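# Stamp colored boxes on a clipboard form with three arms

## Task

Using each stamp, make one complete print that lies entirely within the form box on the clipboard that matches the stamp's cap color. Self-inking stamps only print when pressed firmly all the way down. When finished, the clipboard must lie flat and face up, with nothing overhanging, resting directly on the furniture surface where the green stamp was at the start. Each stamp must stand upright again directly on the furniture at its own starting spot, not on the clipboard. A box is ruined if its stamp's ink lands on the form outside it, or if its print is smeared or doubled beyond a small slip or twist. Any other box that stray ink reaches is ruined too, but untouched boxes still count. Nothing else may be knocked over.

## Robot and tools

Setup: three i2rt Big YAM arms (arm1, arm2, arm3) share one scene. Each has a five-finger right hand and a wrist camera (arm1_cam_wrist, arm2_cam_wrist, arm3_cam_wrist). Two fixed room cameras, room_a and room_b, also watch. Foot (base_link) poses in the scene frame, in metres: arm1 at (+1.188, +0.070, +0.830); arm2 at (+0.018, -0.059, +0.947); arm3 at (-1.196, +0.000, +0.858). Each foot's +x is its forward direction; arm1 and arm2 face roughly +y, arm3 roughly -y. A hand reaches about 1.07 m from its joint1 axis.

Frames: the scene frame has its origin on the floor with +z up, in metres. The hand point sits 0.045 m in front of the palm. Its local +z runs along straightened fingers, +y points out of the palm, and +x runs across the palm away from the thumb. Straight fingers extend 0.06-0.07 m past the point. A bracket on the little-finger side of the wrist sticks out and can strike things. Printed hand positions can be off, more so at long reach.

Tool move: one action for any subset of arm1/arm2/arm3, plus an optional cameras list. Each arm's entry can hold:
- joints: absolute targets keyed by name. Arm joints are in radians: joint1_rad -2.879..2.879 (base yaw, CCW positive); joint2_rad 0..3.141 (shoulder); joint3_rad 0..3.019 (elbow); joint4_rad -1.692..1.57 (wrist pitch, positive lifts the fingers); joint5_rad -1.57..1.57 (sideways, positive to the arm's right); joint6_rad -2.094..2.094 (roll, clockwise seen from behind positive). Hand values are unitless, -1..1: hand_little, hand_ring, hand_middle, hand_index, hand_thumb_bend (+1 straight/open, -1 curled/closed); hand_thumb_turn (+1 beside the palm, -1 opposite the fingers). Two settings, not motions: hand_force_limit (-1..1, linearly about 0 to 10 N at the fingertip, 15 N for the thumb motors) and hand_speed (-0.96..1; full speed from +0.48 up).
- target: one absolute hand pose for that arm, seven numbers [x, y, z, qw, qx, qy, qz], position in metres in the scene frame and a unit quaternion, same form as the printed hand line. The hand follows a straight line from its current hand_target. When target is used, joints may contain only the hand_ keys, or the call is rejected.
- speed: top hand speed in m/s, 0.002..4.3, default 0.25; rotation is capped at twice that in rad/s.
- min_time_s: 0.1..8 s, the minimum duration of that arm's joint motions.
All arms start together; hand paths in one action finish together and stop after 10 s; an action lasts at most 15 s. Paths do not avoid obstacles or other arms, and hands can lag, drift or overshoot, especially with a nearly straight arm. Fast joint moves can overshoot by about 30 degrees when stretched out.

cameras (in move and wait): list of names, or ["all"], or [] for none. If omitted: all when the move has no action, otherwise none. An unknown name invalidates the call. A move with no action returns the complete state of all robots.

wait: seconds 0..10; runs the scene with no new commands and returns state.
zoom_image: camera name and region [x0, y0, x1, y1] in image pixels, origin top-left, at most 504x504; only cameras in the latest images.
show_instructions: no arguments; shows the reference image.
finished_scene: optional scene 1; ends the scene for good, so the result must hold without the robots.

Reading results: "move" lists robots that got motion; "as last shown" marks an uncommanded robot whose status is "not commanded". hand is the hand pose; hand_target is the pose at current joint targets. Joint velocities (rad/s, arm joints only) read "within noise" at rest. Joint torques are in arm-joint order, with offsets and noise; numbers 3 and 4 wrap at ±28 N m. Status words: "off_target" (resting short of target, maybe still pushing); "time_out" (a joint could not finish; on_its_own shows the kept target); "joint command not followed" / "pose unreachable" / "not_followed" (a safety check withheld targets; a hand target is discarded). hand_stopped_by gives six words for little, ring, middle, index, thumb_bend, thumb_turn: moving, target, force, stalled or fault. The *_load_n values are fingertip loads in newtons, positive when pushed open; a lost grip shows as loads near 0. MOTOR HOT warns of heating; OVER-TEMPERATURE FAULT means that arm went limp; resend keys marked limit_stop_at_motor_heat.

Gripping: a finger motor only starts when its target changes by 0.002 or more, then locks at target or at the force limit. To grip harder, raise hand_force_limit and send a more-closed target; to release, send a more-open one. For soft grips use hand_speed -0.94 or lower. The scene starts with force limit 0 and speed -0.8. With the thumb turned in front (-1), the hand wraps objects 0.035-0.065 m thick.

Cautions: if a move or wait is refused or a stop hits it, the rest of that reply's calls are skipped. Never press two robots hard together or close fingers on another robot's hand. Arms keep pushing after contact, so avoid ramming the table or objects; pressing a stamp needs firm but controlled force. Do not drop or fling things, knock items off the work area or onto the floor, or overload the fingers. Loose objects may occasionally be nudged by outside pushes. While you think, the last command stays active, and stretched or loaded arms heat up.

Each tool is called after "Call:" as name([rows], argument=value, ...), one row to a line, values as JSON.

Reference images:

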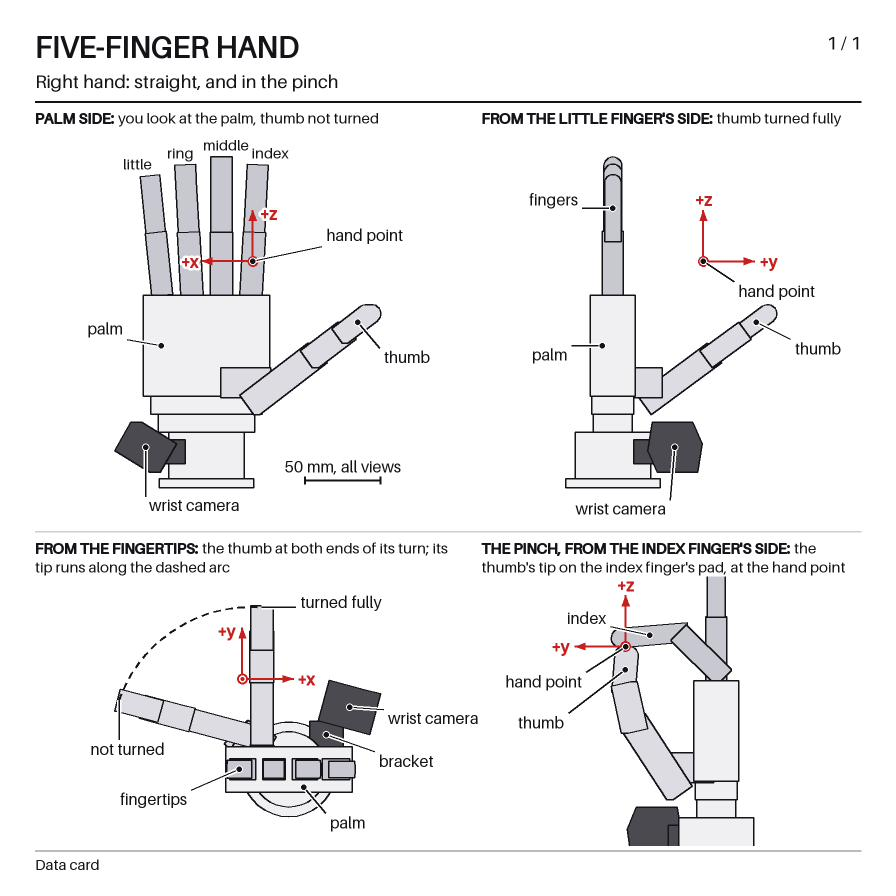

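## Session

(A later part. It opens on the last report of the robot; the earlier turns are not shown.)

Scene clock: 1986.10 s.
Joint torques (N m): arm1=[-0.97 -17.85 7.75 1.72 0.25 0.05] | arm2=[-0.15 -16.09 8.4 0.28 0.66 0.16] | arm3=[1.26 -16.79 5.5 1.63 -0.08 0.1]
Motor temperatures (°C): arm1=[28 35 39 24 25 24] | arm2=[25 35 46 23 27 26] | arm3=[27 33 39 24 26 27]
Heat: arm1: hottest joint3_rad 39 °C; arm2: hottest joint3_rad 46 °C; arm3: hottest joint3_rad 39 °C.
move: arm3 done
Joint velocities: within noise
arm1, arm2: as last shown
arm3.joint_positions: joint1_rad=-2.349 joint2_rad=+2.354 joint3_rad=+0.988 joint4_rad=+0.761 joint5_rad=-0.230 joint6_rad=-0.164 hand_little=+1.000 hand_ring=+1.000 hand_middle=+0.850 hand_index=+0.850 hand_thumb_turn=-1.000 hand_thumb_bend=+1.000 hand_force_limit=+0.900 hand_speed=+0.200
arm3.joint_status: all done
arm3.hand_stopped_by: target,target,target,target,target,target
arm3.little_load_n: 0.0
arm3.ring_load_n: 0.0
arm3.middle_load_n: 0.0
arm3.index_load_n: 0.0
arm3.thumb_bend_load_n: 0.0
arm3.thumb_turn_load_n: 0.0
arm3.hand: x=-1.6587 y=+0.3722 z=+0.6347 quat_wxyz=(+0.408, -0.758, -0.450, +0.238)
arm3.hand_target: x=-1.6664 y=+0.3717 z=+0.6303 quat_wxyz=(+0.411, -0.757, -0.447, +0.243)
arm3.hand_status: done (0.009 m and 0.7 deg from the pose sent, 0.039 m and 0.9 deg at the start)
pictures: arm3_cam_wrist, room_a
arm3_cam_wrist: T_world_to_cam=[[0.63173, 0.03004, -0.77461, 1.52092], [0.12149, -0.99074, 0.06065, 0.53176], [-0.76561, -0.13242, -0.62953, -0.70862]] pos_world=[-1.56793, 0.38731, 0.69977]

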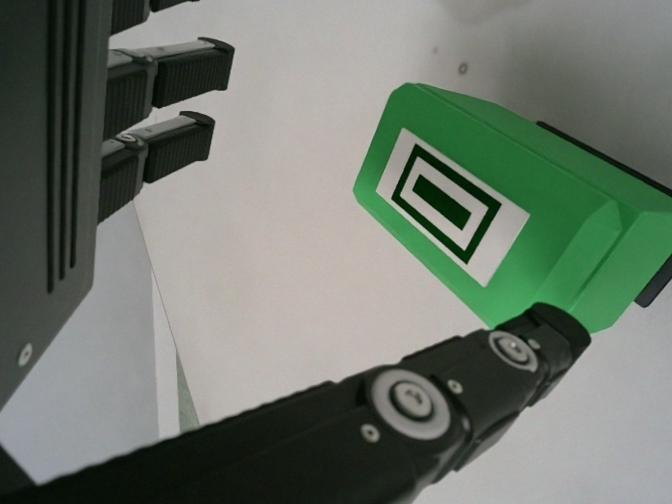

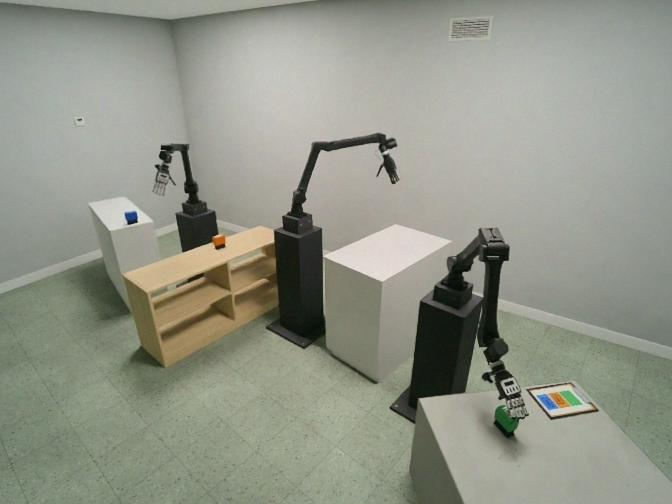

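Call:
move(arm3={"target":[-1.6646,0.3662,0.60,0.411,-0.7568,-0.4467,0.2426],"speed":0.06}, cameras=["room_a","arm3_cam_wrist"])

Call:
zoom_image(camera="room_a", region=[460, 350, 560, 450])

Scene clock: 1992.63 s.
Joint torques (N m): arm1=[-0.73 -18.14 7.61 1.77 0.22 0.06] | arm2=[0.03 -15.44 8.39 0.23 0.65 0.17] | arm3=[1.38 -17.03 4.83 1.63 -0.07 0.11]
Motor temperatures (°C): arm1=[28 35 39 24 25 24] | arm2=[25 35 46 23 27 26] | arm3=[27 33 39 24 26 27]
Heat: arm1: hottest joint3_rad 39 °C; arm2: hottest joint3_rad 46 °C; arm3: hottest joint3_rad 39 °C.
move: arm3 done
Joint velocities: within noise
arm1.joint_positions: joint1_rad=+0.733 joint2_rad=+1.666 joint3_rad=+1.869 joint4_rad=-1.366 joint5_rad=+0.359 joint6_rad=-0.626 hand_little=+1.000 hand_ring=+1.000 hand_middle=+1.000 hand_index=+1.000 hand_thumb_turn=+1.000 hand_thumb_bend=+1.000 hand_force_limit=+0.000 hand_speed=-0.300
arm1.joint_status: not commanded
arm1.hand_stopped_by: target,target,target,target,target,target
arm1.little_load_n: 0.0
arm1.ring_load_n: 0.0
arm1.middle_load_n: 0.0
arm1.index_load_n: 0.0
arm1.thumb_bend_load_n: 0.0
arm1.thumb_turn_load_n: 0.0
arm1.hand: x=+0.8474 y=+0.4976 z=+1.1448 quat_wxyz=(-0.210, +0.748, +0.608, +0.163)
arm1.hand_target: x=+0.8500 y=+0.4999 z=+1.1500 quat_wxyz=(-0.219, +0.746, +0.607, +0.163)
arm1.hand_status: not commanded
arm2: as last shown
arm3.joint_positions: joint1_rad=-2.345 joint2_rad=+2.435 joint3_rad=+1.013 joint4_rad=+0.819 joint5_rad=-0.225 joint6_rad=-0.161 hand_little=+1.000 hand_ring=+1.000 hand_middle=+0.850 hand_index=+0.850 hand_thumb_turn=-1.000 hand_thumb_bend=+1.000 hand_force_limit=+0.900 hand_speed=+0.200
arm3.joint_status: not commanded
arm3.hand_stopped_by: target,target,target,target,target,target
arm3.little_load_n: 0.0
arm3.ring_load_n: 0.0
arm3.middle_load_n: 0.0
arm3.index_load_n: 0.0
arm3.thumb_bend_load_n: 0.0
arm3.thumb_turn_load_n: 0.0
arm3.hand: x=-1.6573 y=+0.3680 z=+0.6048 quat_wxyz=(+0.409, -0.758, -0.449, +0.238)
arm3.hand_target: x=-1.6645 y=+0.3660 z=+0.6001 quat_wxyz=(+0.411, -0.757, -0.447, +0.243)
arm3.hand_status: done (0.009 m and 0.7 deg from the pose sent, 0.036 m and 0.7 deg at the start)
pictures: arm3_cam_wrist, room_a
arm3_cam_wrist: T_world_to_cam=[[0.63139, 0.02955, -0.7749, 1.4968], [0.12013, -0.99094, 0.06009, 0.52737], [-0.7661, -0.13103, -0.62922, -0.72838]] pos_world=[-1.56644, 0.38291, 0.66987]

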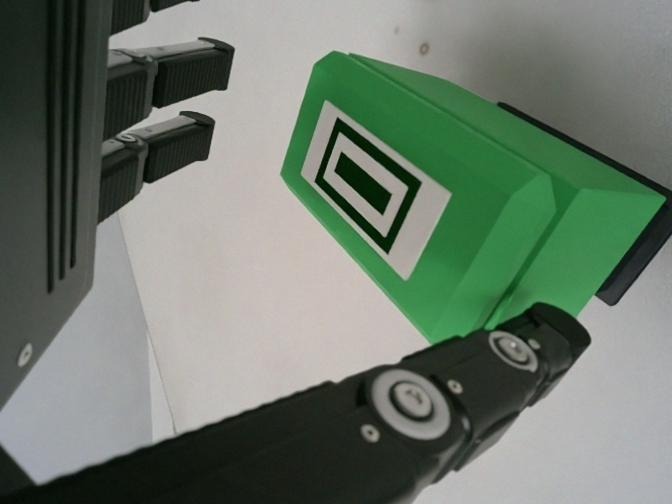

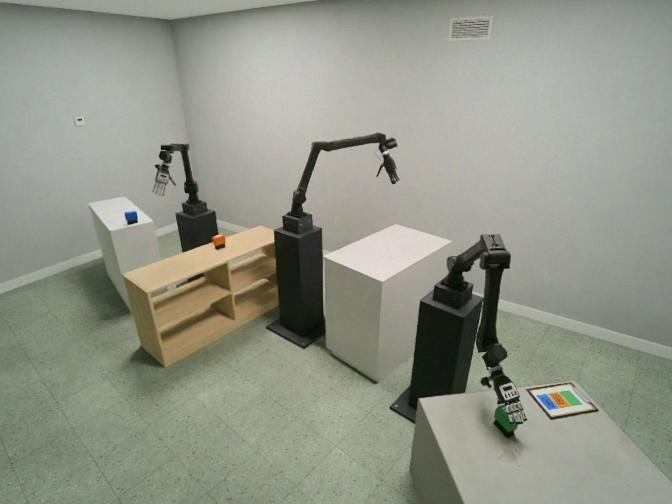

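Scaled by 5.040 from the camera's image (finer frame: 960x720).

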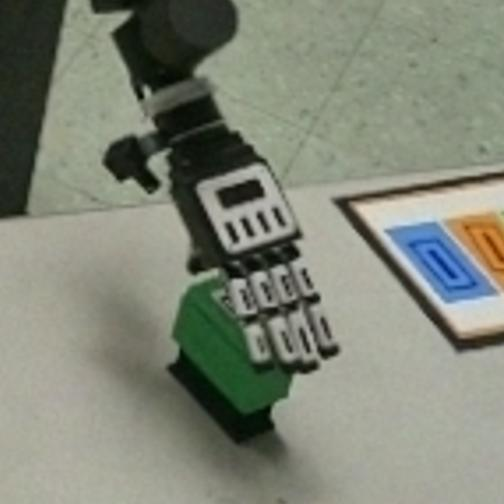

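Call:
move(arm3={"target":[-1.6640,0.3650,0.585,0.411,-0.7568,-0.4467,0.2426],"speed":0.04}, cameras=["room_a","arm3_cam_wrist"])

Call:
zoom_image(camera="room_a", region=[460, 350, 560, 450])

Scene clock: 1998.47 s.
Joint torques (N m): arm1=[-0.56 -18.02 7.72 1.72 0.23 0.07] | arm2=[0.09 -15.5 8.43 0.24 0.69 0.13] | arm3=[1.38 -17.08 4.68 1.7 -0.08 0.11]
Motor temperatures (°C): arm1=[28 35 39 24 25 24] | arm2=[25 35 46 23 27 26] | arm3=[27 33 38 24 26 27]
Heat: arm1: hottest joint3_rad 39 °C; arm2: hottest joint3_rad 46 °C; arm3: hottest joint3_rad 38 °C.
move: arm3 done
Joint velocities: within noise
arm1, arm2: as last shown
arm3.joint_positions: joint1_rad=-2.344 joint2_rad=+2.474 joint3_rad=+1.032 joint4_rad=+0.842 joint5_rad=-0.224 joint6_rad=-0.160 hand_little=+1.000 hand_ring=+1.000 hand_middle=+0.850 hand_index=+0.850 hand_thumb_turn=-1.000 hand_thumb_bend=+1.000 hand_force_limit=+0.900 hand_speed=+0.200
arm3.joint_status: not commanded
arm3.hand_stopped_by: target,target,target,target,target,target
arm3.little_load_n: 0.0
arm3.ring_load_n: 0.0
arm3.middle_load_n: 0.0
arm3.index_load_n: 0.0
arm3.thumb_bend_load_n: 0.0
arm3.thumb_turn_load_n: 0.0
arm3.hand: x=-1.6573 y=+0.3678 z=+0.5908 quat_wxyz=(+0.410, -0.758, -0.449, +0.238)
arm3.hand_target: x=-1.6638 y=+0.3648 z=+0.5852 quat_wxyz=(+0.411, -0.757, -0.447, +0.243)
arm3.hand_status: done (0.009 m and 0.6 deg from the pose sent, 0.021 m and 0.7 deg at the start)
pictures: arm3_cam_wrist, room_a
arm3_cam_wrist: T_world_to_cam=[[0.63049, 0.03031, -0.7756, 1.48459], [0.11974, -0.99107, 0.0586, 0.52822], [-0.7669, -0.12982, -0.6285, -0.73943]] pos_world=[-1.56634, 0.38252, 0.65577]

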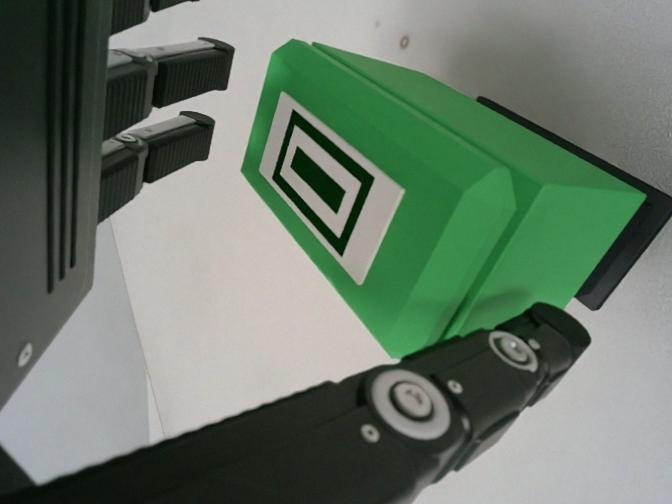

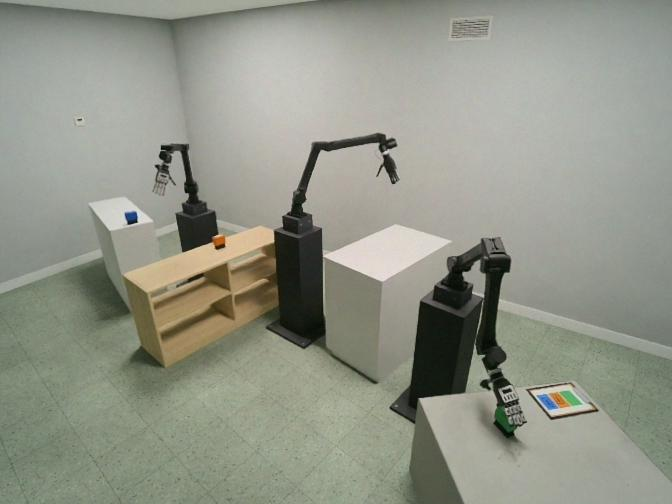

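Scaled by 5.040 from the camera's image (finer frame: 960x720).

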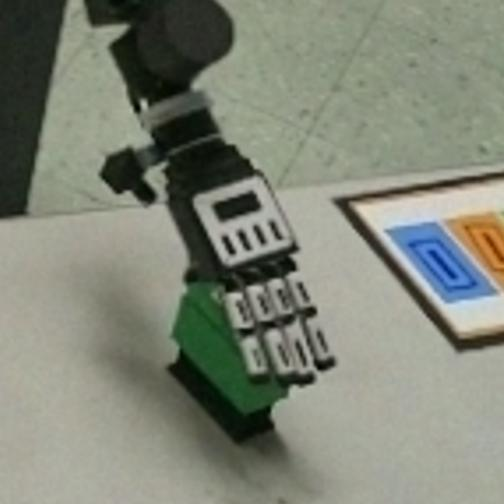

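Call:
move(arm3={"target":[-1.6640,0.3650,0.565,0.411,-0.7568,-0.4467,0.2426],"speed":0.04})

Call:
move(arm3={"target":[-1.6640,0.3650,0.546,0.411,-0.7568,-0.4467,0.2426],"speed":0.04}, cameras=["room_a","arm3_cam_wrist"])

Scene clock: 2000.23 s.
Joint torques (N m): arm1=[-0.5 -18.2 7.84 1.69 0.24 0.08] | arm2=[0.26 -16.09 8.27 0.31 0.63 0.18] | arm3=[1.38 -17.26 4.33 1.62 -0.08 0.11]
Motor temperatures (°C): arm1=[28 35 39 24 25 24] | arm2=[25 35 46 23 27 26] | arm3=[27 33 38 24 26 27]
Heat: arm1: hottest joint3_rad 39 °C; arm2: hottest joint3_rad 46 °C; arm3: hottest joint3_rad 38 °C.
move: arm3 done
Joint velocities: within noise
arm1, arm2: as last shown
arm3.joint_positions: joint1_rad=-2.344 joint2_rad=+2.529 joint3_rad=+1.063 joint4_rad=+0.865 joint5_rad=-0.224 joint6_rad=-0.160 hand_little=+1.000 hand_ring=+1.000 hand_middle=+0.850 hand_index=+0.850 hand_thumb_turn=-1.000 hand_thumb_bend=+1.000 hand_force_limit=+0.900 hand_speed=+0.200
arm3.joint_status: not commanded
arm3.hand_stopped_by: target,target,target,target,target,target
arm3.little_load_n: 0.0
arm3.ring_load_n: 0.0
arm3.middle_load_n: 0.0
arm3.index_load_n: 0.0
arm3.thumb_bend_load_n: 0.0
arm3.thumb_turn_load_n: 0.0
arm3.hand: x=-1.6579 y=+0.3683 z=+0.5711 quat_wxyz=(+0.410, -0.758, -0.449, +0.238)
arm3.hand_target: x=-1.6638 y=+0.3648 z=+0.5652 quat_wxyz=(+0.411, -0.757, -0.447, +0.243)
arm3.hand_status: done (0.009 m and 0.6 deg from the pose sent, 0.027 m and 0.6 deg at the start)
pictures: none

Scene clock: 2001.23 s.
Joint torques (N m): arm1=[-0.85 -18.02 7.71 1.62 0.26 0.07] | arm2=[-0.32 -15.56 8.28 0.25 0.65 0.14] | arm3=[1.32 -16.79 4.03 1.52 -0.08 0.09]
Motor temperatures (°C): arm1=[28 35 39 24 25 24] | arm2=[25 35 46 23 27 26] | arm3=[27 33 38 24 26 27]
Heat: arm1: hottest joint3_rad 39 °C; arm2: hottest joint3_rad 46 °C; arm3: hottest joint3_rad 38 °C.
move: arm3 off_target
Joint velocities: within noise
arm1, arm2: as last shown
arm2.index_load_n: 0.5
arm3.joint_positions: joint1_rad=-2.344 joint2_rad=+2.572 joint3_rad=+1.097 joint4_rad=+0.889 joint5_rad=-0.224 joint6_rad=-0.159 hand_little=+1.000 hand_ring=+1.000 hand_middle=+0.850 hand_index=+0.850 hand_thumb_turn=-1.000 hand_thumb_bend=+1.000 hand_force_limit=+0.900 hand_speed=+0.200
arm3.joint_status: not commanded
arm3.hand_stopped_by: target,target,target,target,target,target
arm3.little_load_n: 0.0
arm3.ring_load_n: 0.0
arm3.middle_load_n: 0.0
arm3.index_load_n: 0.0
arm3.thumb_bend_load_n: 0.0
arm3.thumb_turn_load_n: 0.0
arm3.hand: x=-1.6622 y=+0.3722 z=+0.5581 quat_wxyz=(+0.416, -0.755, -0.447, +0.240)
arm3.hand_target: x=-1.6636 y=+0.3648 z=+0.5463 quat_wxyz=(+0.411, -0.757, -0.447, +0.242)
arm3.hand_status: off_target (0.014 m and 0.7 deg from the pose sent, 0.026 m and 0.6 deg at the start)
pictures: arm3_cam_wrist, room_a
arm3_cam_wrist: T_world_to_cam=[[0.62185, 0.03727, -0.78225, 1.44891], [0.11958, -0.99167, 0.04782, 0.54118], [-0.77395, -0.12328, -0.62113, -0.78138]] pos_world=[-1.57047, 0.38634, 0.62218]

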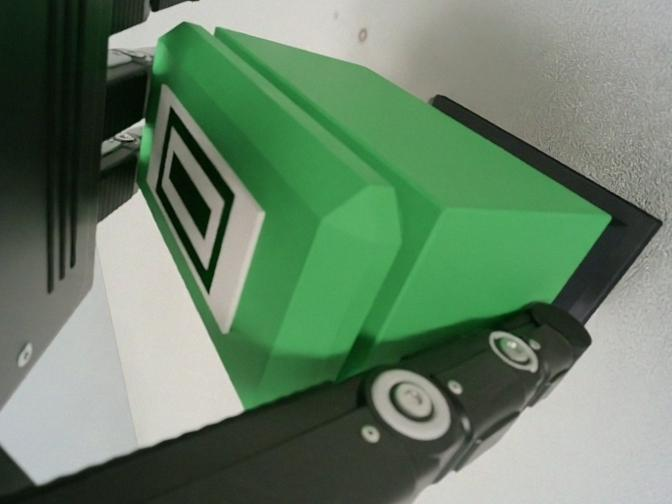

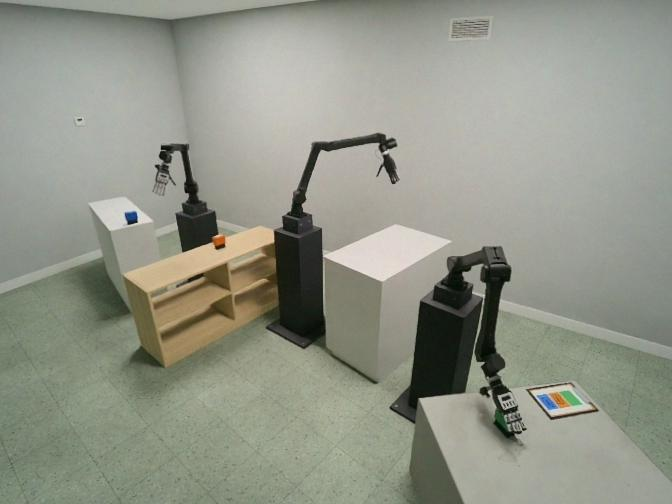

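Call:
move(arm3={"target":[-1.6640,0.3690,0.554,0.411,-0.7568,-0.4467,0.2426],"speed":0.04})

Call:
move(arm3={"joints":{"hand_force_limit":-0.8,"hand_speed":-0.9,"hand_index":0.4,"hand_middle":0.4}}, cameras=["room_a","arm3_cam_wrist"])

Scene clock: 2004.73 s.
Joint torques (N m): arm1=[-0.79 -18.37 7.73 1.77 0.23 0.06] | arm2=[0.09 -16.09 8.35 0.36 0.67 0.16] | arm3=[0.85 -18.49 3.66 0.96 -0.26 0.06]
Motor temperatures (°C): arm1=[28 35 39 24 25 24] | arm2=[25 35 46 23 27 26] | arm3=[27 33 38 24 26 27]
Heat: arm1: hottest joint3_rad 39 °C; arm2: hottest joint3_rad 46 °C; arm3: hottest joint3_rad 38 °C.
move: arm3 done
Joint velocities: within noise
arm1, arm2: as last shown
arm2.index_load_n: 0.0
arm3.joint_positions: joint1_rad=-2.344 joint2_rad=+2.572 joint3_rad=+1.097 joint4_rad=+0.889 joint5_rad=-0.224 joint6_rad=-0.159 hand_little=+1.000 hand_ring=+1.000 hand_middle=+0.850 hand_index=+0.850 hand_thumb_turn=-1.000 hand_thumb_bend=+1.000 hand_force_limit=+0.900 hand_speed=+0.200
arm3.joint_status: not commanded
arm3.hand_stopped_by: target,target,target,target,target,target
arm3.little_load_n: 0.0
arm3.ring_load_n: 0.0
arm3.middle_load_n: 0.0
arm3.index_load_n: 0.0
arm3.thumb_bend_load_n: 0.0
arm3.thumb_turn_load_n: 0.0
arm3.hand: x=-1.6622 y=+0.3722 z=+0.5581 quat_wxyz=(+0.416, -0.755, -0.447, +0.240)
arm3.hand_target: x=-1.6639 y=+0.3690 z=+0.5540 quat_wxyz=(+0.411, -0.757, -0.447, +0.243)
arm3.hand_status: done (0.006 m and 0.7 deg from the pose sent, 0.006 m and 0.7 deg at the start)
pictures: none

Scene clock: 2006.53 s.
Joint torques (N m): arm1=[-0.85 -18.08 7.68 1.62 0.25 0.06] | arm2=[-0.26 -15.85 8.43 0.21 0.63 0.14] | arm3=[0.85 -18.55 3.23 0.96 -0.14 0.04]
Motor temperatures (°C): arm1=[28 35 39 24 25 24] | arm2=[25 35 46 23 27 26] | arm3=[27 33 38 24 26 27]
Heat: arm1: hottest joint3_rad 39 °C; arm2: hottest joint3_rad 46 °C; arm3: hottest joint3_rad 38 °C.
move: arm3 off_target
Joint velocities: within noise
arm1, arm2: as last shown
arm3.joint_positions: joint1_rad=-2.344 joint2_rad=+2.572 joint3_rad=+1.102 joint4_rad=+0.889 joint5_rad=-0.227 joint6_rad=-0.157 hand_little=+1.000 hand_ring=+1.000 hand_middle=+0.619 hand_index=+0.637 hand_thumb_turn=-1.000 hand_thumb_bend=+1.000 hand_force_limit=-0.800 hand_speed=-0.900
arm3.joint_status: hand_middle off_target (ended at +0.619, target +0.400); hand_index off_target (ended at +0.637, target +0.400); the others done
arm3.hand_stopped_by: target,target,force,force,target,target
arm3.little_load_n: 0.0
arm3.ring_load_n: 0.0
arm3.middle_load_n: 1.5
arm3.index_load_n: 0.5
arm3.thumb_bend_load_n: 0.5
arm3.thumb_turn_load_n: 0.0
arm3.hand: x=-1.6648 y=+0.3737 z=+0.5595 quat_wxyz=(+0.417, -0.754, -0.447, +0.242)
arm3.hand_target: x=-1.6640 y=+0.3690 z=+0.5540 quat_wxyz=(+0.411, -0.757, -0.447, +0.243)
arm3.hand_status: not commanded
pictures: arm3_cam_wrist, room_a
arm3_cam_wrist: T_world_to_cam=[[0.61705, 0.03878, -0.78597, 1.4451], [0.12147, -0.99151, 0.04644, 0.54676], [-0.77749, -0.12413, -0.61652, -0.79058]] pos_world=[-1.57279, 0.38794, 0.623]

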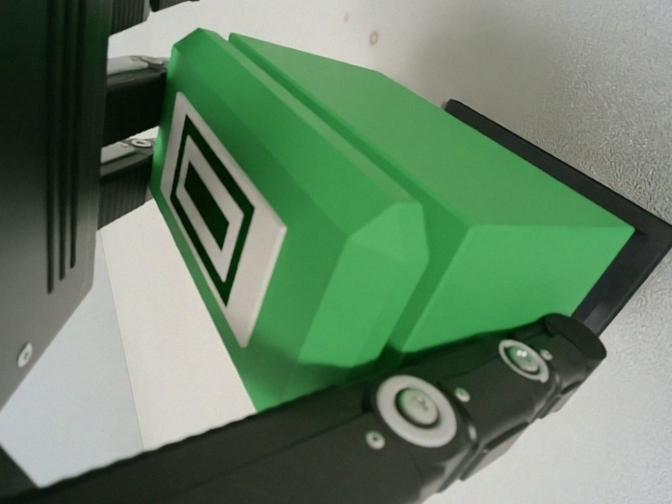

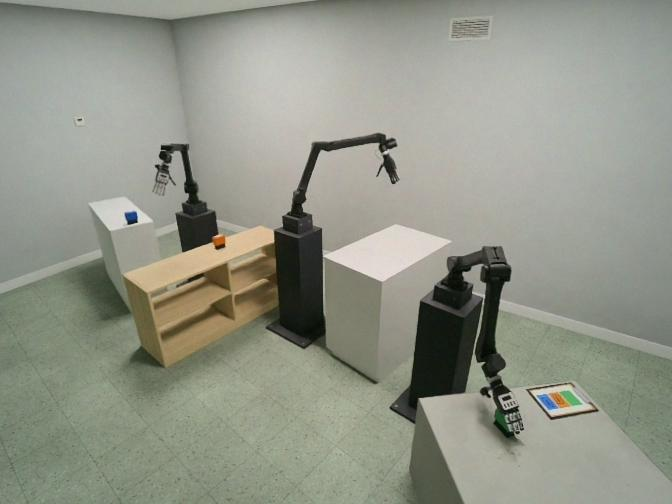

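Call:
move(arm3={"joints":{"hand_force_limit":0.0,"hand_speed":-0.92,"hand_thumb_bend":0.7}}, cameras=["room_a","arm3_cam_wrist"])

Scene clock: 2009.03 s.
Joint torques (N m): arm1=[-0.97 -17.9 7.68 1.63 0.22 0.05] | arm2=[0.21 -15.62 8.43 0.34 0.67 0.1] | arm3=[0.85 -18.55 3.23 0.96 -0.14 0.04]
Motor temperatures (°C): arm1=[28 35 39 24 25 24] | arm2=[25 35 46 23 27 26] | arm3=[27 33 38 24 26 27]
Heat: arm1: hottest joint3_rad 39 °C; arm2: hottest joint3_rad 46 °C; arm3: hottest joint3_rad 38 °C.
move: arm3 off_target
Joint velocities: within noise
arm1: as last shown
arm2.joint_positions: joint1_rad=+2.519 joint2_rad=+1.930 joint3_rad=+2.064 joint4_rad=-1.385 joint5_rad=+0.435 joint6_rad=-0.463 hand_little=+1.000 hand_ring=+1.000 hand_middle=+1.000 hand_index=+1.000 hand_thumb_turn=+1.000 hand_thumb_bend=+1.000 hand_force_limit=+0.800 hand_speed=+0.200
arm2.joint_status: not commanded
arm2.hand_stopped_by: target,target,target,target,target,target
arm2.little_load_n: 0.0
arm2.ring_load_n: 0.0
arm2.middle_load_n: 0.0
arm2.index_load_n: 0.0
arm2.thumb_bend_load_n: 0.0
arm2.thumb_turn_load_n: 0.0
arm2.hand: x=-0.3883 y=-0.5210 z=+1.2056 quat_wxyz=(-0.265, +0.096, +0.959, -0.031)
arm2.hand_target: x=-0.3802 y=-0.5199 z=+1.2198 quat_wxyz=(-0.270, +0.098, +0.957, -0.040)
arm2.hand_status: not commanded
arm3.joint_positions: joint1_rad=-2.344 joint2_rad=+2.572 joint3_rad=+1.102 joint4_rad=+0.889 joint5_rad=-0.227 joint6_rad=-0.157 hand_little=+1.000 hand_ring=+1.000 hand_middle=+0.619 hand_index=+0.637 hand_thumb_turn=-1.000 hand_thumb_bend=+0.983 hand_force_limit=+0.000 hand_speed=-0.920
arm3.joint_status: hand_thumb_bend off_target (ended at +0.983, target +0.700); the others done
arm3.hand_stopped_by: target,target,force,force,force,target
arm3.little_load_n: 0.0
arm3.ring_load_n: 0.0
arm3.middle_load_n: 1.5
arm3.index_load_n: 1.0
arm3.thumb_bend_load_n: 7.0
arm3.thumb_turn_load_n: 0.0
arm3.hand: x=-1.6648 y=+0.3737 z=+0.5595 quat_wxyz=(+0.417, -0.754, -0.447, +0.242)
arm3.hand_target: x=-1.6640 y=+0.3690 z=+0.5540 quat_wxyz=(+0.411, -0.757, -0.447, +0.243)
arm3.hand_status: not commanded
pictures: arm3_cam_wrist, room_a
arm3_cam_wrist: T_world_to_cam=[[0.61705, 0.03878, -0.78597, 1.4451], [0.12147, -0.99151, 0.04644, 0.54676], [-0.77749, -0.12413, -0.61652, -0.79058]] pos_world=[-1.57279, 0.38794, 0.623]

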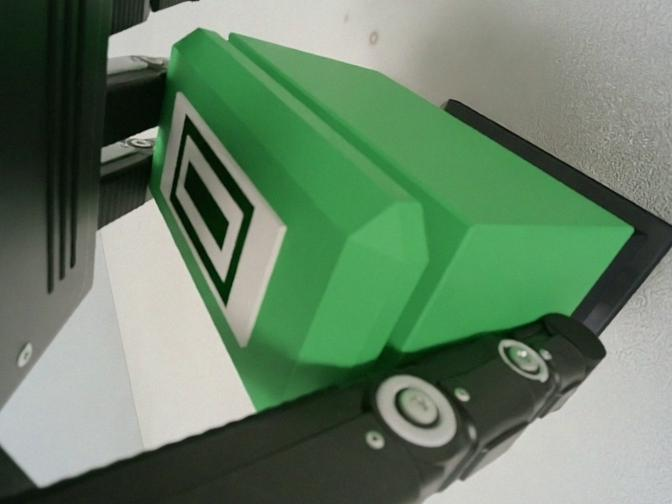

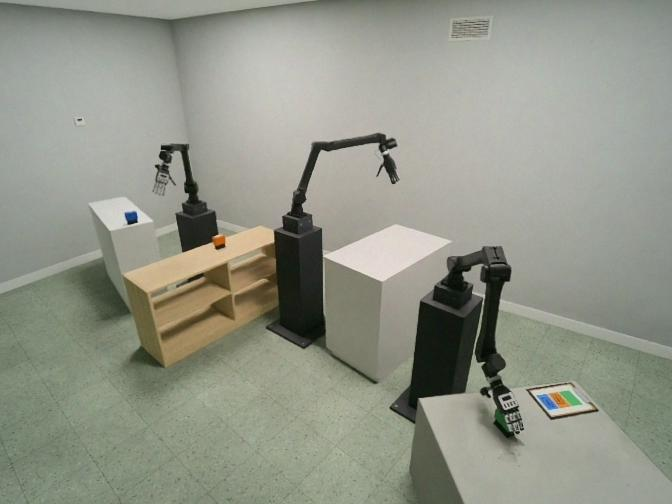

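Call:
move(arm3={"joints":{"hand_force_limit":0.1,"hand_speed":-0.94,"hand_index":0.3,"hand_middle":0.3}})

Call:
move(arm3={"joints":{"hand_force_limit":0.3,"hand_speed":-0.92,"hand_thumb_bend":0.6}}, cameras=["arm3_cam_wrist"])

Scene clock: 2010.60 s.
Joint torques (N m): arm1=[-0.67 -18.26 7.73 1.74 0.22 0.06] | arm2=[0.21 -15.44 8.34 0.24 0.65 0.13] | arm3=[0.85 -18.61 3.11 0.96 -0.1 0.04]
Motor temperatures (°C): arm1=[28 35 39 24 25 24] | arm2=[25 35 46 23 27 26] | arm3=[27 33 37 24 26 27]
Heat: arm1: hottest joint3_rad 39 °C; arm2: hottest joint3_rad 46 °C; arm3: hottest joint3_rad 37 °C.
move: arm3 off_target
Joint velocities: within noise
arm1, arm2: as last shown
arm3.joint_positions: joint1_rad=-2.344 joint2_rad=+2.572 joint3_rad=+1.104 joint4_rad=+0.889 joint5_rad=-0.228 joint6_rad=-0.156 hand_little=+1.000 hand_ring=+1.000 hand_middle=+0.559 hand_index=+0.566 hand_thumb_turn=-1.000 hand_thumb_bend=+0.984 hand_force_limit=+0.100 hand_speed=-0.940
arm3.joint_status: hand_middle off_target (ended at +0.559, target +0.300); hand_index off_target (ended at +0.566, target +0.300); the others done
arm3.hand_stopped_by: target,target,force,force,force,target
arm3.little_load_n: 0.0
arm3.ring_load_n: 0.0
arm3.middle_load_n: 4.5
arm3.index_load_n: 5.5
arm3.thumb_bend_load_n: 11.5
arm3.thumb_turn_load_n: 1.5
arm3.hand: x=-1.6655 y=+0.3742 z=+0.5598 quat_wxyz=(+0.418, -0.753, -0.447, +0.243)
arm3.hand_target: x=-1.6639 y=+0.3689 z=+0.5540 quat_wxyz=(+0.411, -0.757, -0.447, +0.243)
arm3.hand_status: not commanded
pictures: none

Scene clock: 2011.23 s.
Joint torques (N m): arm1=[-0.97 -18.14 7.68 1.76 0.24 0.08] | arm2=[0.09 -15.68 8.43 0.27 0.62 0.11] | arm3=[0.85 -18.61 3.11 0.96 -0.1 0.04]
Motor temperatures (°C): arm1=[28 35 39 24 25 24] | arm2=[25 35 46 23 27 26] | arm3=[27 33 37 24 26 27]
Heat: arm1: hottest joint3_rad 39 °C; arm2: hottest joint3_rad 46 °C; arm3: hottest joint3_rad 37 °C.
move: arm3 off_target
Joint velocities: within noise
arm1.joint_positions: joint1_rad=+0.733 joint2_rad=+1.666 joint3_rad=+1.869 joint4_rad=-1.366 joint5_rad=+0.359 joint6_rad=-0.626 hand_little=+1.000 hand_ring=+1.000 hand_middle=+1.000 hand_index=+1.000 hand_thumb_turn=+1.000 hand_thumb_bend=+1.000 hand_force_limit=+0.000 hand_speed=-0.300
arm1.joint_status: not commanded
arm1.hand_stopped_by: target,target,target,target,target,target
arm1.little_load_n: 0.0
arm1.ring_load_n: 0.0
arm1.middle_load_n: 0.0
arm1.index_load_n: 0.0
arm1.thumb_bend_load_n: 0.0
arm1.thumb_turn_load_n: 0.0
arm1.hand: x=+0.8474 y=+0.4976 z=+1.1448 quat_wxyz=(-0.210, +0.748, +0.608, +0.163)
arm1.hand_target: x=+0.8500 y=+0.4999 z=+1.1500 quat_wxyz=(-0.219, +0.746, +0.607, +0.163)
arm1.hand_status: not commanded
arm2: as last shown
arm3.joint_positions: joint1_rad=-2.344 joint2_rad=+2.572 joint3_rad=+1.104 joint4_rad=+0.889 joint5_rad=-0.228 joint6_rad=-0.156 hand_little=+1.000 hand_ring=+1.000 hand_middle=+0.559 hand_index=+0.566 hand_thumb_turn=-1.000 hand_thumb_bend=+0.984 hand_force_limit=+0.300 hand_speed=-0.920
arm3.joint_status: hand_thumb_bend off_target (ended at +0.984, target +0.600); the others done
arm3.hand_stopped_by: target,target,force,force,force,target
arm3.little_load_n: 0.0
arm3.ring_load_n: 0.0
arm3.middle_load_n: 4.5
arm3.index_load_n: 5.5
arm3.thumb_bend_load_n: 11.5
arm3.thumb_turn_load_n: 1.0
arm3.hand: x=-1.6655 y=+0.3742 z=+0.5598 quat_wxyz=(+0.418, -0.753, -0.447, +0.243)
arm3.hand_target: x=-1.6639 y=+0.3689 z=+0.5540 quat_wxyz=(+0.411, -0.757, -0.447, +0.243)
arm3.hand_status: not commanded
arm3_cam_wrist: T_world_to_cam=[[0.61582, 0.03945, -0.7869, 1.444], [0.12194, -0.99148, 0.04573, 0.5485], [-0.77839, -0.12412, -0.61539, -0.79299]] pos_world=[-1.57339, 0.38844, 0.6232]

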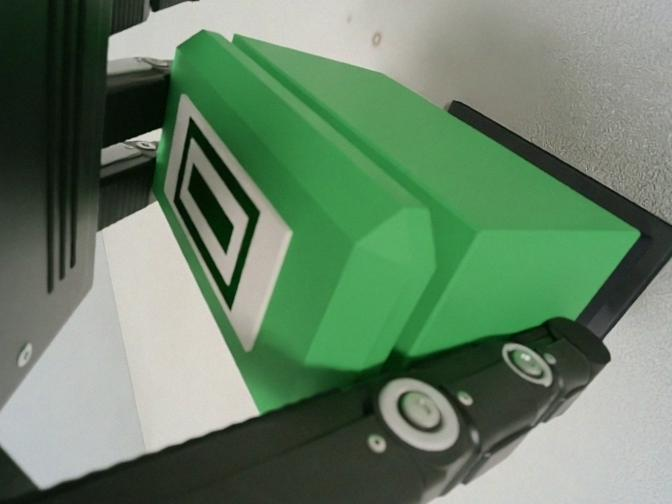

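Call:
move(arm3={"target":[-1.6660,0.3710,0.575,0.411,-0.7568,-0.4467,0.2426],"speed":0.04})

Call:
move(arm3={"target":[-1.6660,0.3710,0.62,0.411,-0.7568,-0.4467,0.2426],"speed":0.06}, cameras=["arm3_cam_wrist","room_a"])

Call:
zoom_image(camera="room_a", region=[460, 350, 560, 450])

Scene clock: 2012.97 s.
Joint torques (N m): arm1=[-0.62 -18.14 7.6 1.72 0.24 0.07] | arm2=[-0.32 -15.56 8.39 0.28 0.63 0.13] | arm3=[0.85 -21.25 2.7 0.92 -0.12 0.04]
Motor temperatures (°C): arm1=[28 35 39 24 25 24] | arm2=[25 35 46 23 27 26] | arm3=[27 33 37 24 26 27]
Heat: arm1: hottest joint3_rad 39 °C; arm2: hottest joint3_rad 46 °C; arm3: hottest joint3_rad 37 °C.
move: arm3 off_target
Joint velocities: within noise
arm1, arm2: as last shown
arm1.ring_load_n: 0.5
arm3.joint_positions: joint1_rad=-2.344 joint2_rad=+2.550 joint3_rad=+1.083 joint4_rad=+0.860 joint5_rad=-0.228 joint6_rad=-0.156 hand_little=+1.000 hand_ring=+1.000 hand_middle=+0.558 hand_index=+0.566 hand_thumb_turn=-1.000 hand_thumb_bend=+0.984 hand_force_limit=+0.300 hand_speed=-0.920
arm3.joint_status: not commanded
arm3.hand_stopped_by: target,target,force,force,force,target
arm3.little_load_n: 0.0
arm3.ring_load_n: 0.0
arm3.middle_load_n: 1.5
arm3.index_load_n: 2.0
arm3.thumb_bend_load_n: 7.5
arm3.thumb_turn_load_n: 0.0
arm3.hand: x=-1.6594 y=+0.3681 z=+0.5627 quat_wxyz=(+0.406, -0.760, -0.448, +0.239)
arm3.hand_target: x=-1.6661 y=+0.3710 z=+0.5749 quat_wxyz=(+0.411, -0.757, -0.447, +0.243)
arm3.hand_status: off_target (0.014 m and 0.8 deg from the pose sent, 0.015 m and 0.9 deg at the start)
pictures: none

Scene clock: 2014.30 s.
Joint torques (N m): arm1=[-0.62 -18.14 7.72 1.74 0.21 0.08] | arm2=[-0.03 -15.15 8.38 0.34 0.63 0.12] | arm3=[0.85 -20.84 3.45 1.09 -0.12 0.04]
Motor temperatures (°C): arm1=[28 35 39 24 25 24] | arm2=[25 35 46 23 27 26] | arm3=[27 33 37 24 26 27]
Heat: arm1: hottest joint3_rad 39 °C; arm2: hottest joint3_rad 46 °C; arm3: hottest joint3_rad 37 °C.
move: arm3 off_target
Joint velocities: within noise
arm1, arm2: as last shown
arm1.ring_load_n: 0.0
arm3.joint_positions: joint1_rad=-2.344 joint2_rad=+2.428 joint3_rad=+1.016 joint4_rad=+0.796 joint5_rad=-0.228 joint6_rad=-0.156 hand_little=+1.000 hand_ring=+1.000 hand_middle=+0.558 hand_index=+0.566 hand_thumb_turn=-1.000 hand_thumb_bend=+0.984 hand_force_limit=+0.300 hand_speed=-0.920
arm3.joint_status: not commanded
arm3.hand_stopped_by: target,target,force,force,force,target
arm3.little_load_n: 0.0
arm3.ring_load_n: 0.0
arm3.middle_load_n: 1.5
arm3.index_load_n: 2.0
arm3.thumb_bend_load_n: 7.5
arm3.thumb_turn_load_n: 0.5
arm3.hand: x=-1.6578 y=+0.3666 z=+0.6057 quat_wxyz=(+0.402, -0.762, -0.449, +0.238)
arm3.hand_target: x=-1.6659 y=+0.3708 z=+0.6197 quat_wxyz=(+0.411, -0.757, -0.447, +0.243)
arm3.hand_status: off_target (0.017 m and 1.3 deg from the pose sent, 0.058 m and 0.8 deg at the start)
arm3_cam_wrist: T_world_to_cam=[[0.63617, 0.01945, -0.7713, 1.50724], [0.12041, -0.98994, 0.07435, 0.51746], [-0.76209, -0.14018, -0.63211, -0.71664]] pos_world=[-1.56732, 0.38247, 0.67107]

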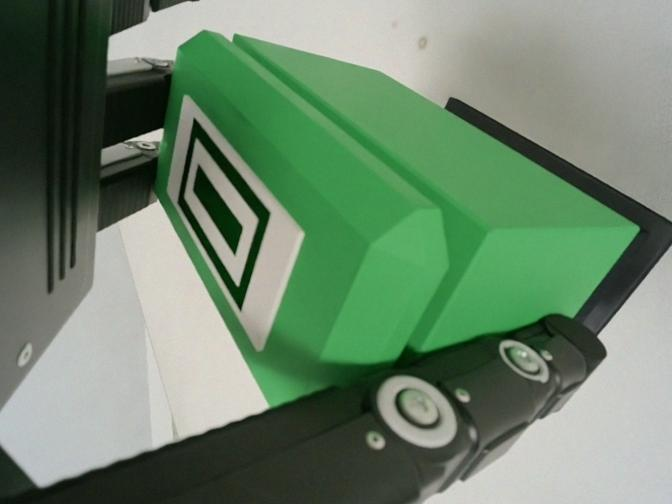

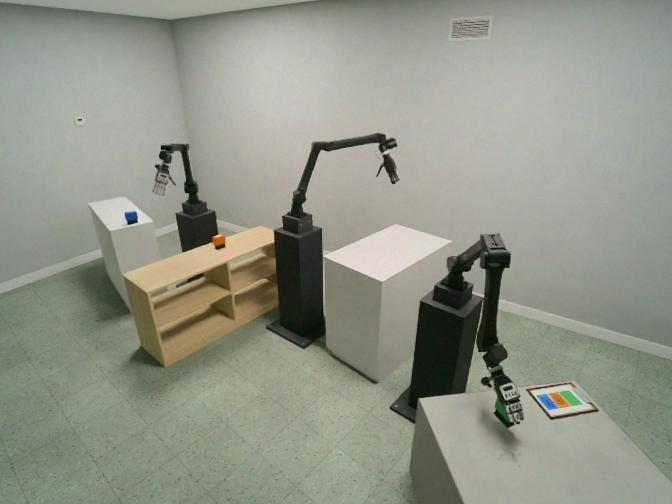

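Scaled by 5.040 from the camera's image (finer frame: 960x720).

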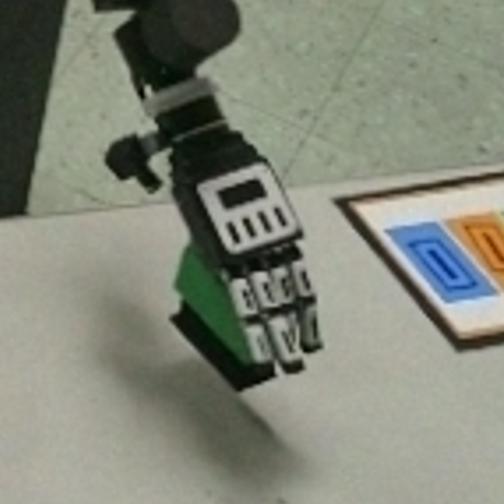

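Call:
move(arm3={"joints":{"hand_force_limit":0.1,"hand_speed":-0.95,"hand_index":0.28,"hand_middle":0.28}}, cameras=["arm3_cam_wrist"])

Scene clock: 2016.40 s.
Joint torques (N m): arm1=[-0.62 -18.08 7.68 1.7 0.25 0.08] | arm2=[-0.32 -15.5 8.34 0.32 0.68 0.16] | arm3=[0.85 -20.89 3.51 1.03 -0.12 0.04]
Motor temperatures (°C): arm1=[28 35 39 24 25 24] | arm2=[25 35 46 23 27 26] | arm3=[27 34 37 24 26 27]
Heat: arm1: hottest joint3_rad 39 °C; arm2: hottest joint3_rad 46 °C; arm3: hottest joint3_rad 37 °C.
move: arm3 off_target
Joint velocities: within noise
arm1, arm2: as last shown
arm2.thumb_bend_load_n: 0.5
arm3.joint_positions: joint1_rad=-2.344 joint2_rad=+2.428 joint3_rad=+1.016 joint4_rad=+0.796 joint5_rad=-0.228 joint6_rad=-0.156 hand_little=+1.000 hand_ring=+1.000 hand_middle=+0.513 hand_index=+0.516 hand_thumb_turn=-1.000 hand_thumb_bend=+0.984 hand_force_limit=+0.100 hand_speed=-0.950
arm3.joint_status: hand_middle off_target (ended at +0.513, target +0.280); hand_index off_target (ended at +0.516, target +0.280); the others done
arm3.hand_stopped_by: target,target,force,force,force,target
arm3.little_load_n: 0.0
arm3.ring_load_n: 0.0
arm3.middle_load_n: 5.0
arm3.index_load_n: 6.5
arm3.thumb_bend_load_n: 11.5
arm3.thumb_turn_load_n: 1.5
arm3.hand: x=-1.6578 y=+0.3666 z=+0.6057 quat_wxyz=(+0.402, -0.762, -0.449, +0.238)
arm3.hand_target: x=-1.6659 y=+0.3708 z=+0.6198 quat_wxyz=(+0.411, -0.757, -0.447, +0.243)
arm3.hand_status: not commanded
arm3_cam_wrist: T_world_to_cam=[[0.63617, 0.01945, -0.7713, 1.50724], [0.12041, -0.98994, 0.07435, 0.51746], [-0.76209, -0.14018, -0.63211, -0.71664]] pos_world=[-1.56732, 0.38247, 0.67107]

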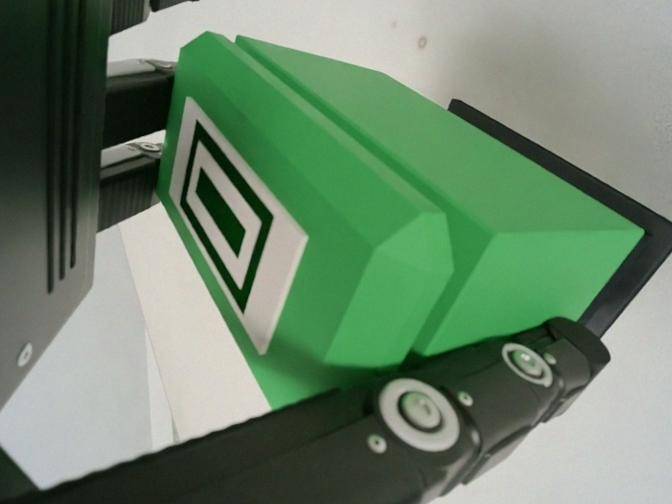

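Call:
move(arm3={"target":[-1.69,0.33,0.68,0.4287,-0.7733,-0.4147,0.2299],"speed":0.12})

Call:
move(arm3={"target":[-1.845,0.02,0.68,0.4376,-0.7894,-0.3765,0.2087],"speed":0.15}, cameras=["arm3_cam_wrist","room_a"])

Call:
zoom_image(camera="room_a", region=[510, 330, 620, 440])

Scene clock: 2021.03 s.
Joint torques (N m): arm1=[-0.79 -18.32 7.64 1.63 0.23 0.05] | arm2=[0.38 -15.27 8.34 0.39 0.67 0.14] | arm3=[1.03 -19.66 4.12 1.07 -0.01 0.1]
Motor temperatures (°C): arm1=[28 35 39 24 25 24] | arm2=[25 35 46 23 27 26] | arm3=[27 34 37 24 26 27]
Heat: arm1: hottest joint3_rad 39 °C; arm2: hottest joint3_rad 46 °C; arm3: hottest joint3_rad 37 °C.
move: arm3 off_target
Joint velocities: within noise
arm1, arm2: as last shown
arm2.thumb_bend_load_n: 0.0
arm3.joint_positions: joint1_rad=-2.226 joint2_rad=+2.259 joint3_rad=+0.906 joint4_rad=+0.773 joint5_rad=-0.061 joint6_rad=-0.052 hand_little=+1.000 hand_ring=+1.000 hand_middle=+0.513 hand_index=+0.516 hand_thumb_turn=-1.000 hand_thumb_bend=+0.984 hand_force_limit=+0.100 hand_speed=-0.950
arm3.joint_status: not commanded
arm3.hand_stopped_by: target,target,force,force,force,target
arm3.little_load_n: 0.0
arm3.ring_load_n: 0.0
arm3.middle_load_n: 5.0
arm3.index_load_n: 6.0
arm3.thumb_bend_load_n: 11.5
arm3.thumb_turn_load_n: 1.5
arm3.hand: x=-1.6816 y=+0.3288 z=+0.6667 quat_wxyz=(+0.420, -0.774, -0.419, +0.222)
arm3.hand_target: x=-1.6899 y=+0.3300 z=+0.6799 quat_wxyz=(+0.427, -0.771, -0.413, +0.229)
arm3.hand_status: off_target (0.016 m and 1.4 deg from the pose sent, 0.089 m and 5.2 deg at the start)
pictures: none

Scene clock: 2024.27 s.
Joint torques (N m): arm1=[-0.79 -17.96 7.68 1.72 0.22 0.05] | arm2=[0.15 -15.85 8.43 0.28 0.68 0.13] | arm3=[0.56 -18.2 7.76 0.83 0.41 0.11]
Motor temperatures (°C): arm1=[28 35 39 24 25 24] | arm2=[25 35 46 23 27 26] | arm3=[27 34 37 24 26 27]
Heat: arm1: hottest joint3_rad 39 °C; arm2: hottest joint3_rad 46 °C; arm3: hottest joint3_rad 37 °C.
move: arm3 off_target
Joint velocities: within noise
arm1, arm2: as last shown
arm1.little_load_n: -0.5
arm2.thumb_turn_load_n: 0.5
arm3.joint_positions: joint1_rad=-1.489 joint2_rad=+2.264 joint3_rad=+1.089 joint4_rad=+0.453 joint5_rad=+0.617 joint6_rad=+0.448 hand_little=+1.000 hand_ring=+1.000 hand_middle=+0.513 hand_index=+0.516 hand_thumb_turn=-1.000 hand_thumb_bend=+0.984 hand_force_limit=+0.100 hand_speed=-0.950
arm3.joint_status: not commanded
arm3.hand_stopped_by: target,target,force,force,force,target
arm3.little_load_n: 0.0
arm3.ring_load_n: 0.0
arm3.middle_load_n: 5.0
arm3.index_load_n: 6.0
arm3.thumb_bend_load_n: 11.5
arm3.thumb_turn_load_n: 1.0
arm3.hand: x=-1.8333 y=+0.0209 z=+0.6790 quat_wxyz=(+0.436, -0.788, -0.386, +0.201)
arm3.hand_target: x=-1.8447 y=+0.0199 z=+0.6804 quat_wxyz=(+0.438, -0.789, -0.377, +0.209)
arm3.hand_status: off_target (0.012 m and 1.4 deg from the pose sent, 0.350 m and 5.8 deg at the start)
arm3_cam_wrist: T_world_to_cam=[[0.62343, -0.05894, -0.77966, 1.66612], [-0.04386, -0.99822, 0.0404, -0.08702], [-0.78065, 0.00901, -0.6249, -0.89446]] pos_world=[-1.74078, 0.0194, 0.74356]

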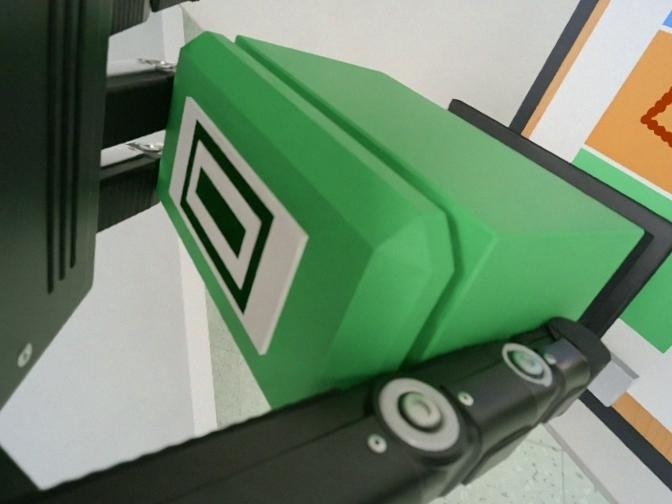

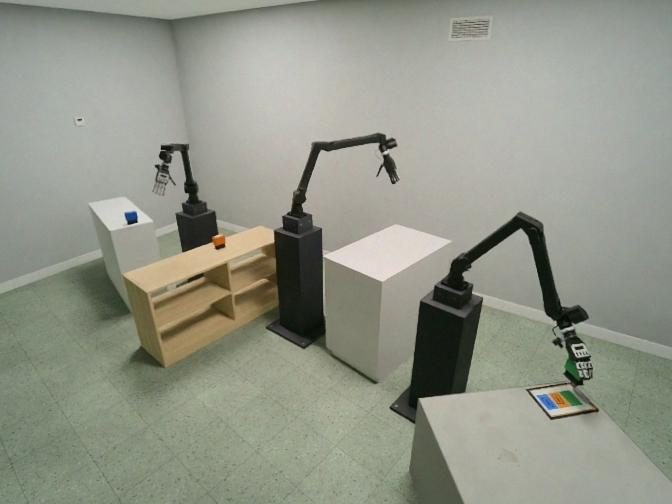

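Scaled by 4.582 from the camera's image (finer frame: 960x720).

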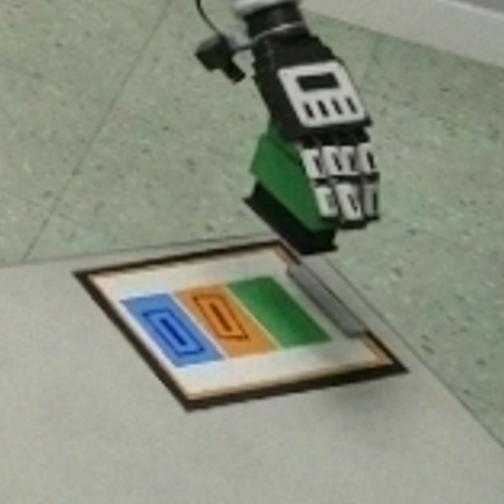

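Call:
move(arm3={"target":[-1.8575,0.0155,0.60,0.4397,-0.7933,-0.3682,0.2041],"speed":0.08}, cameras=["arm3_cam_wrist","room_a"])

Call:
zoom_image(camera="room_a", region=[510, 330, 620, 440])

Scene clock: 2028.37 s.
Joint torques (N m): arm1=[-0.85 -18.2 7.72 1.66 0.22 0.07] | arm2=[-0.38 -15.91 8.29 0.29 0.63 0.17] | arm3=[1.55 -19.6 6.78 1.58 0.44 0.11]
Motor temperatures (°C): arm1=[28 35 39 24 25 24] | arm2=[25 35 46 23 27 26] | arm3=[27 34 37 24 26 27]
Heat: arm1: hottest joint3_rad 39 °C; arm2: hottest joint3_rad 46 °C; arm3: hottest joint3_rad 37 °C.
move: arm3 off_target
Joint velocities: within noise
arm1: as last shown
arm1.little_load_n: 0.0
arm2.joint_positions: joint1_rad=+2.519 joint2_rad=+1.930 joint3_rad=+2.064 joint4_rad=-1.385 joint5_rad=+0.435 joint6_rad=-0.463 hand_little=+1.000 hand_ring=+1.000 hand_middle=+1.000 hand_index=+1.000 hand_thumb_turn=+1.000 hand_thumb_bend=+1.000 hand_force_limit=+0.800 hand_speed=+0.200
arm2.joint_status: not commanded
arm2.hand_stopped_by: target,target,target,target,target,target
arm2.little_load_n: 0.0
arm2.ring_load_n: 0.0
arm2.middle_load_n: 0.0
arm2.index_load_n: 0.0
arm2.thumb_bend_load_n: 0.0
arm2.thumb_turn_load_n: 0.0
arm2.hand: x=-0.3883 y=-0.5210 z=+1.2056 quat_wxyz=(-0.265, +0.096, +0.959, -0.031)
arm2.hand_target: x=-0.3802 y=-0.5199 z=+1.2198 quat_wxyz=(-0.270, +0.098, +0.957, -0.040)
arm2.hand_status: not commanded
arm3.joint_positions: joint1_rad=-1.489 joint2_rad=+2.476 joint3_rad=+1.219 joint4_rad=+0.497 joint5_rad=+0.641 joint6_rad=+0.475 hand_little=+1.000 hand_ring=+1.000 hand_middle=+0.513 hand_index=+0.516 hand_thumb_turn=-1.000 hand_thumb_bend=+0.984 hand_force_limit=+0.100 hand_speed=-0.950
arm3.joint_status: not commanded
arm3.hand_stopped_by: target,target,force,force,force,target
arm3.little_load_n: -0.5
arm3.ring_load_n: 0.0
arm3.middle_load_n: 5.0
arm3.index_load_n: 6.5
arm3.thumb_bend_load_n: 11.5
arm3.thumb_turn_load_n: 1.0
arm3.hand: x=-1.8420 y=+0.0233 z=+0.5959 quat_wxyz=(+0.435, -0.796, -0.378, +0.186)
arm3.hand_target: x=-1.8569 y=+0.0154 z=+0.6004 quat_wxyz=(+0.439, -0.793, -0.368, +0.204)
arm3.hand_status: off_target (0.018 m and 2.5 deg from the pose sent, 0.083 m and 2.2 deg at the start)
arm3_cam_wrist: T_world_to_cam=[[0.63843, -0.07766, -0.76575, 1.62669], [-0.07613, -0.99639, 0.03757, -0.13938], [-0.7659, 0.03431, -0.64204, -0.91657]] pos_world=[-1.75115, 0.01889, 0.6624]

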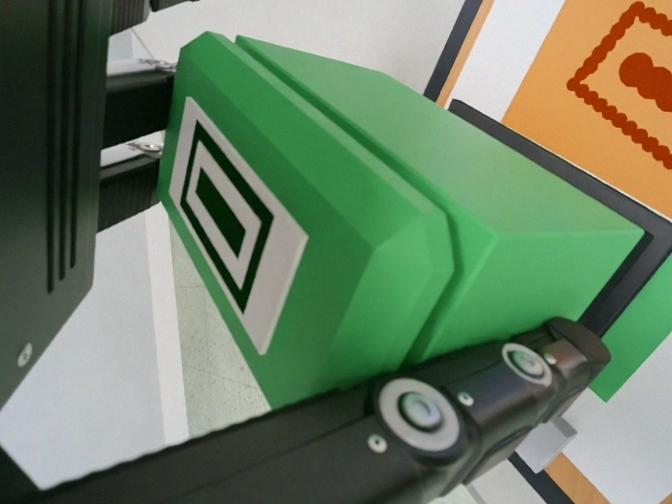

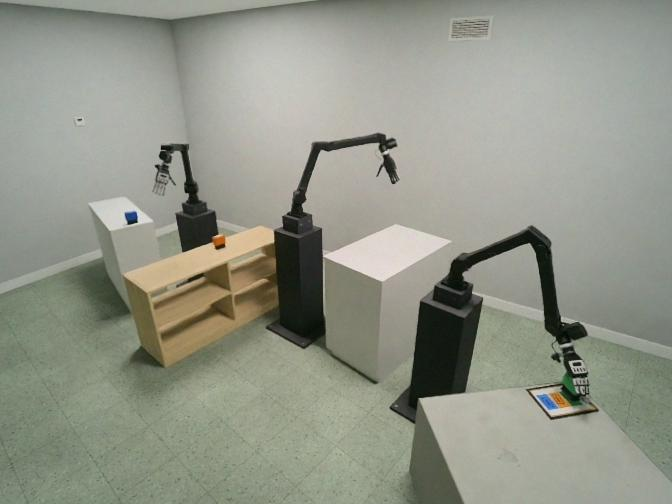

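Scaled by 4.582 from the camera's image (finer frame: 960x720).

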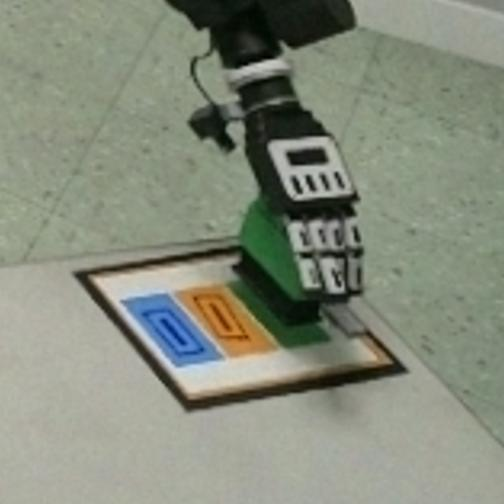

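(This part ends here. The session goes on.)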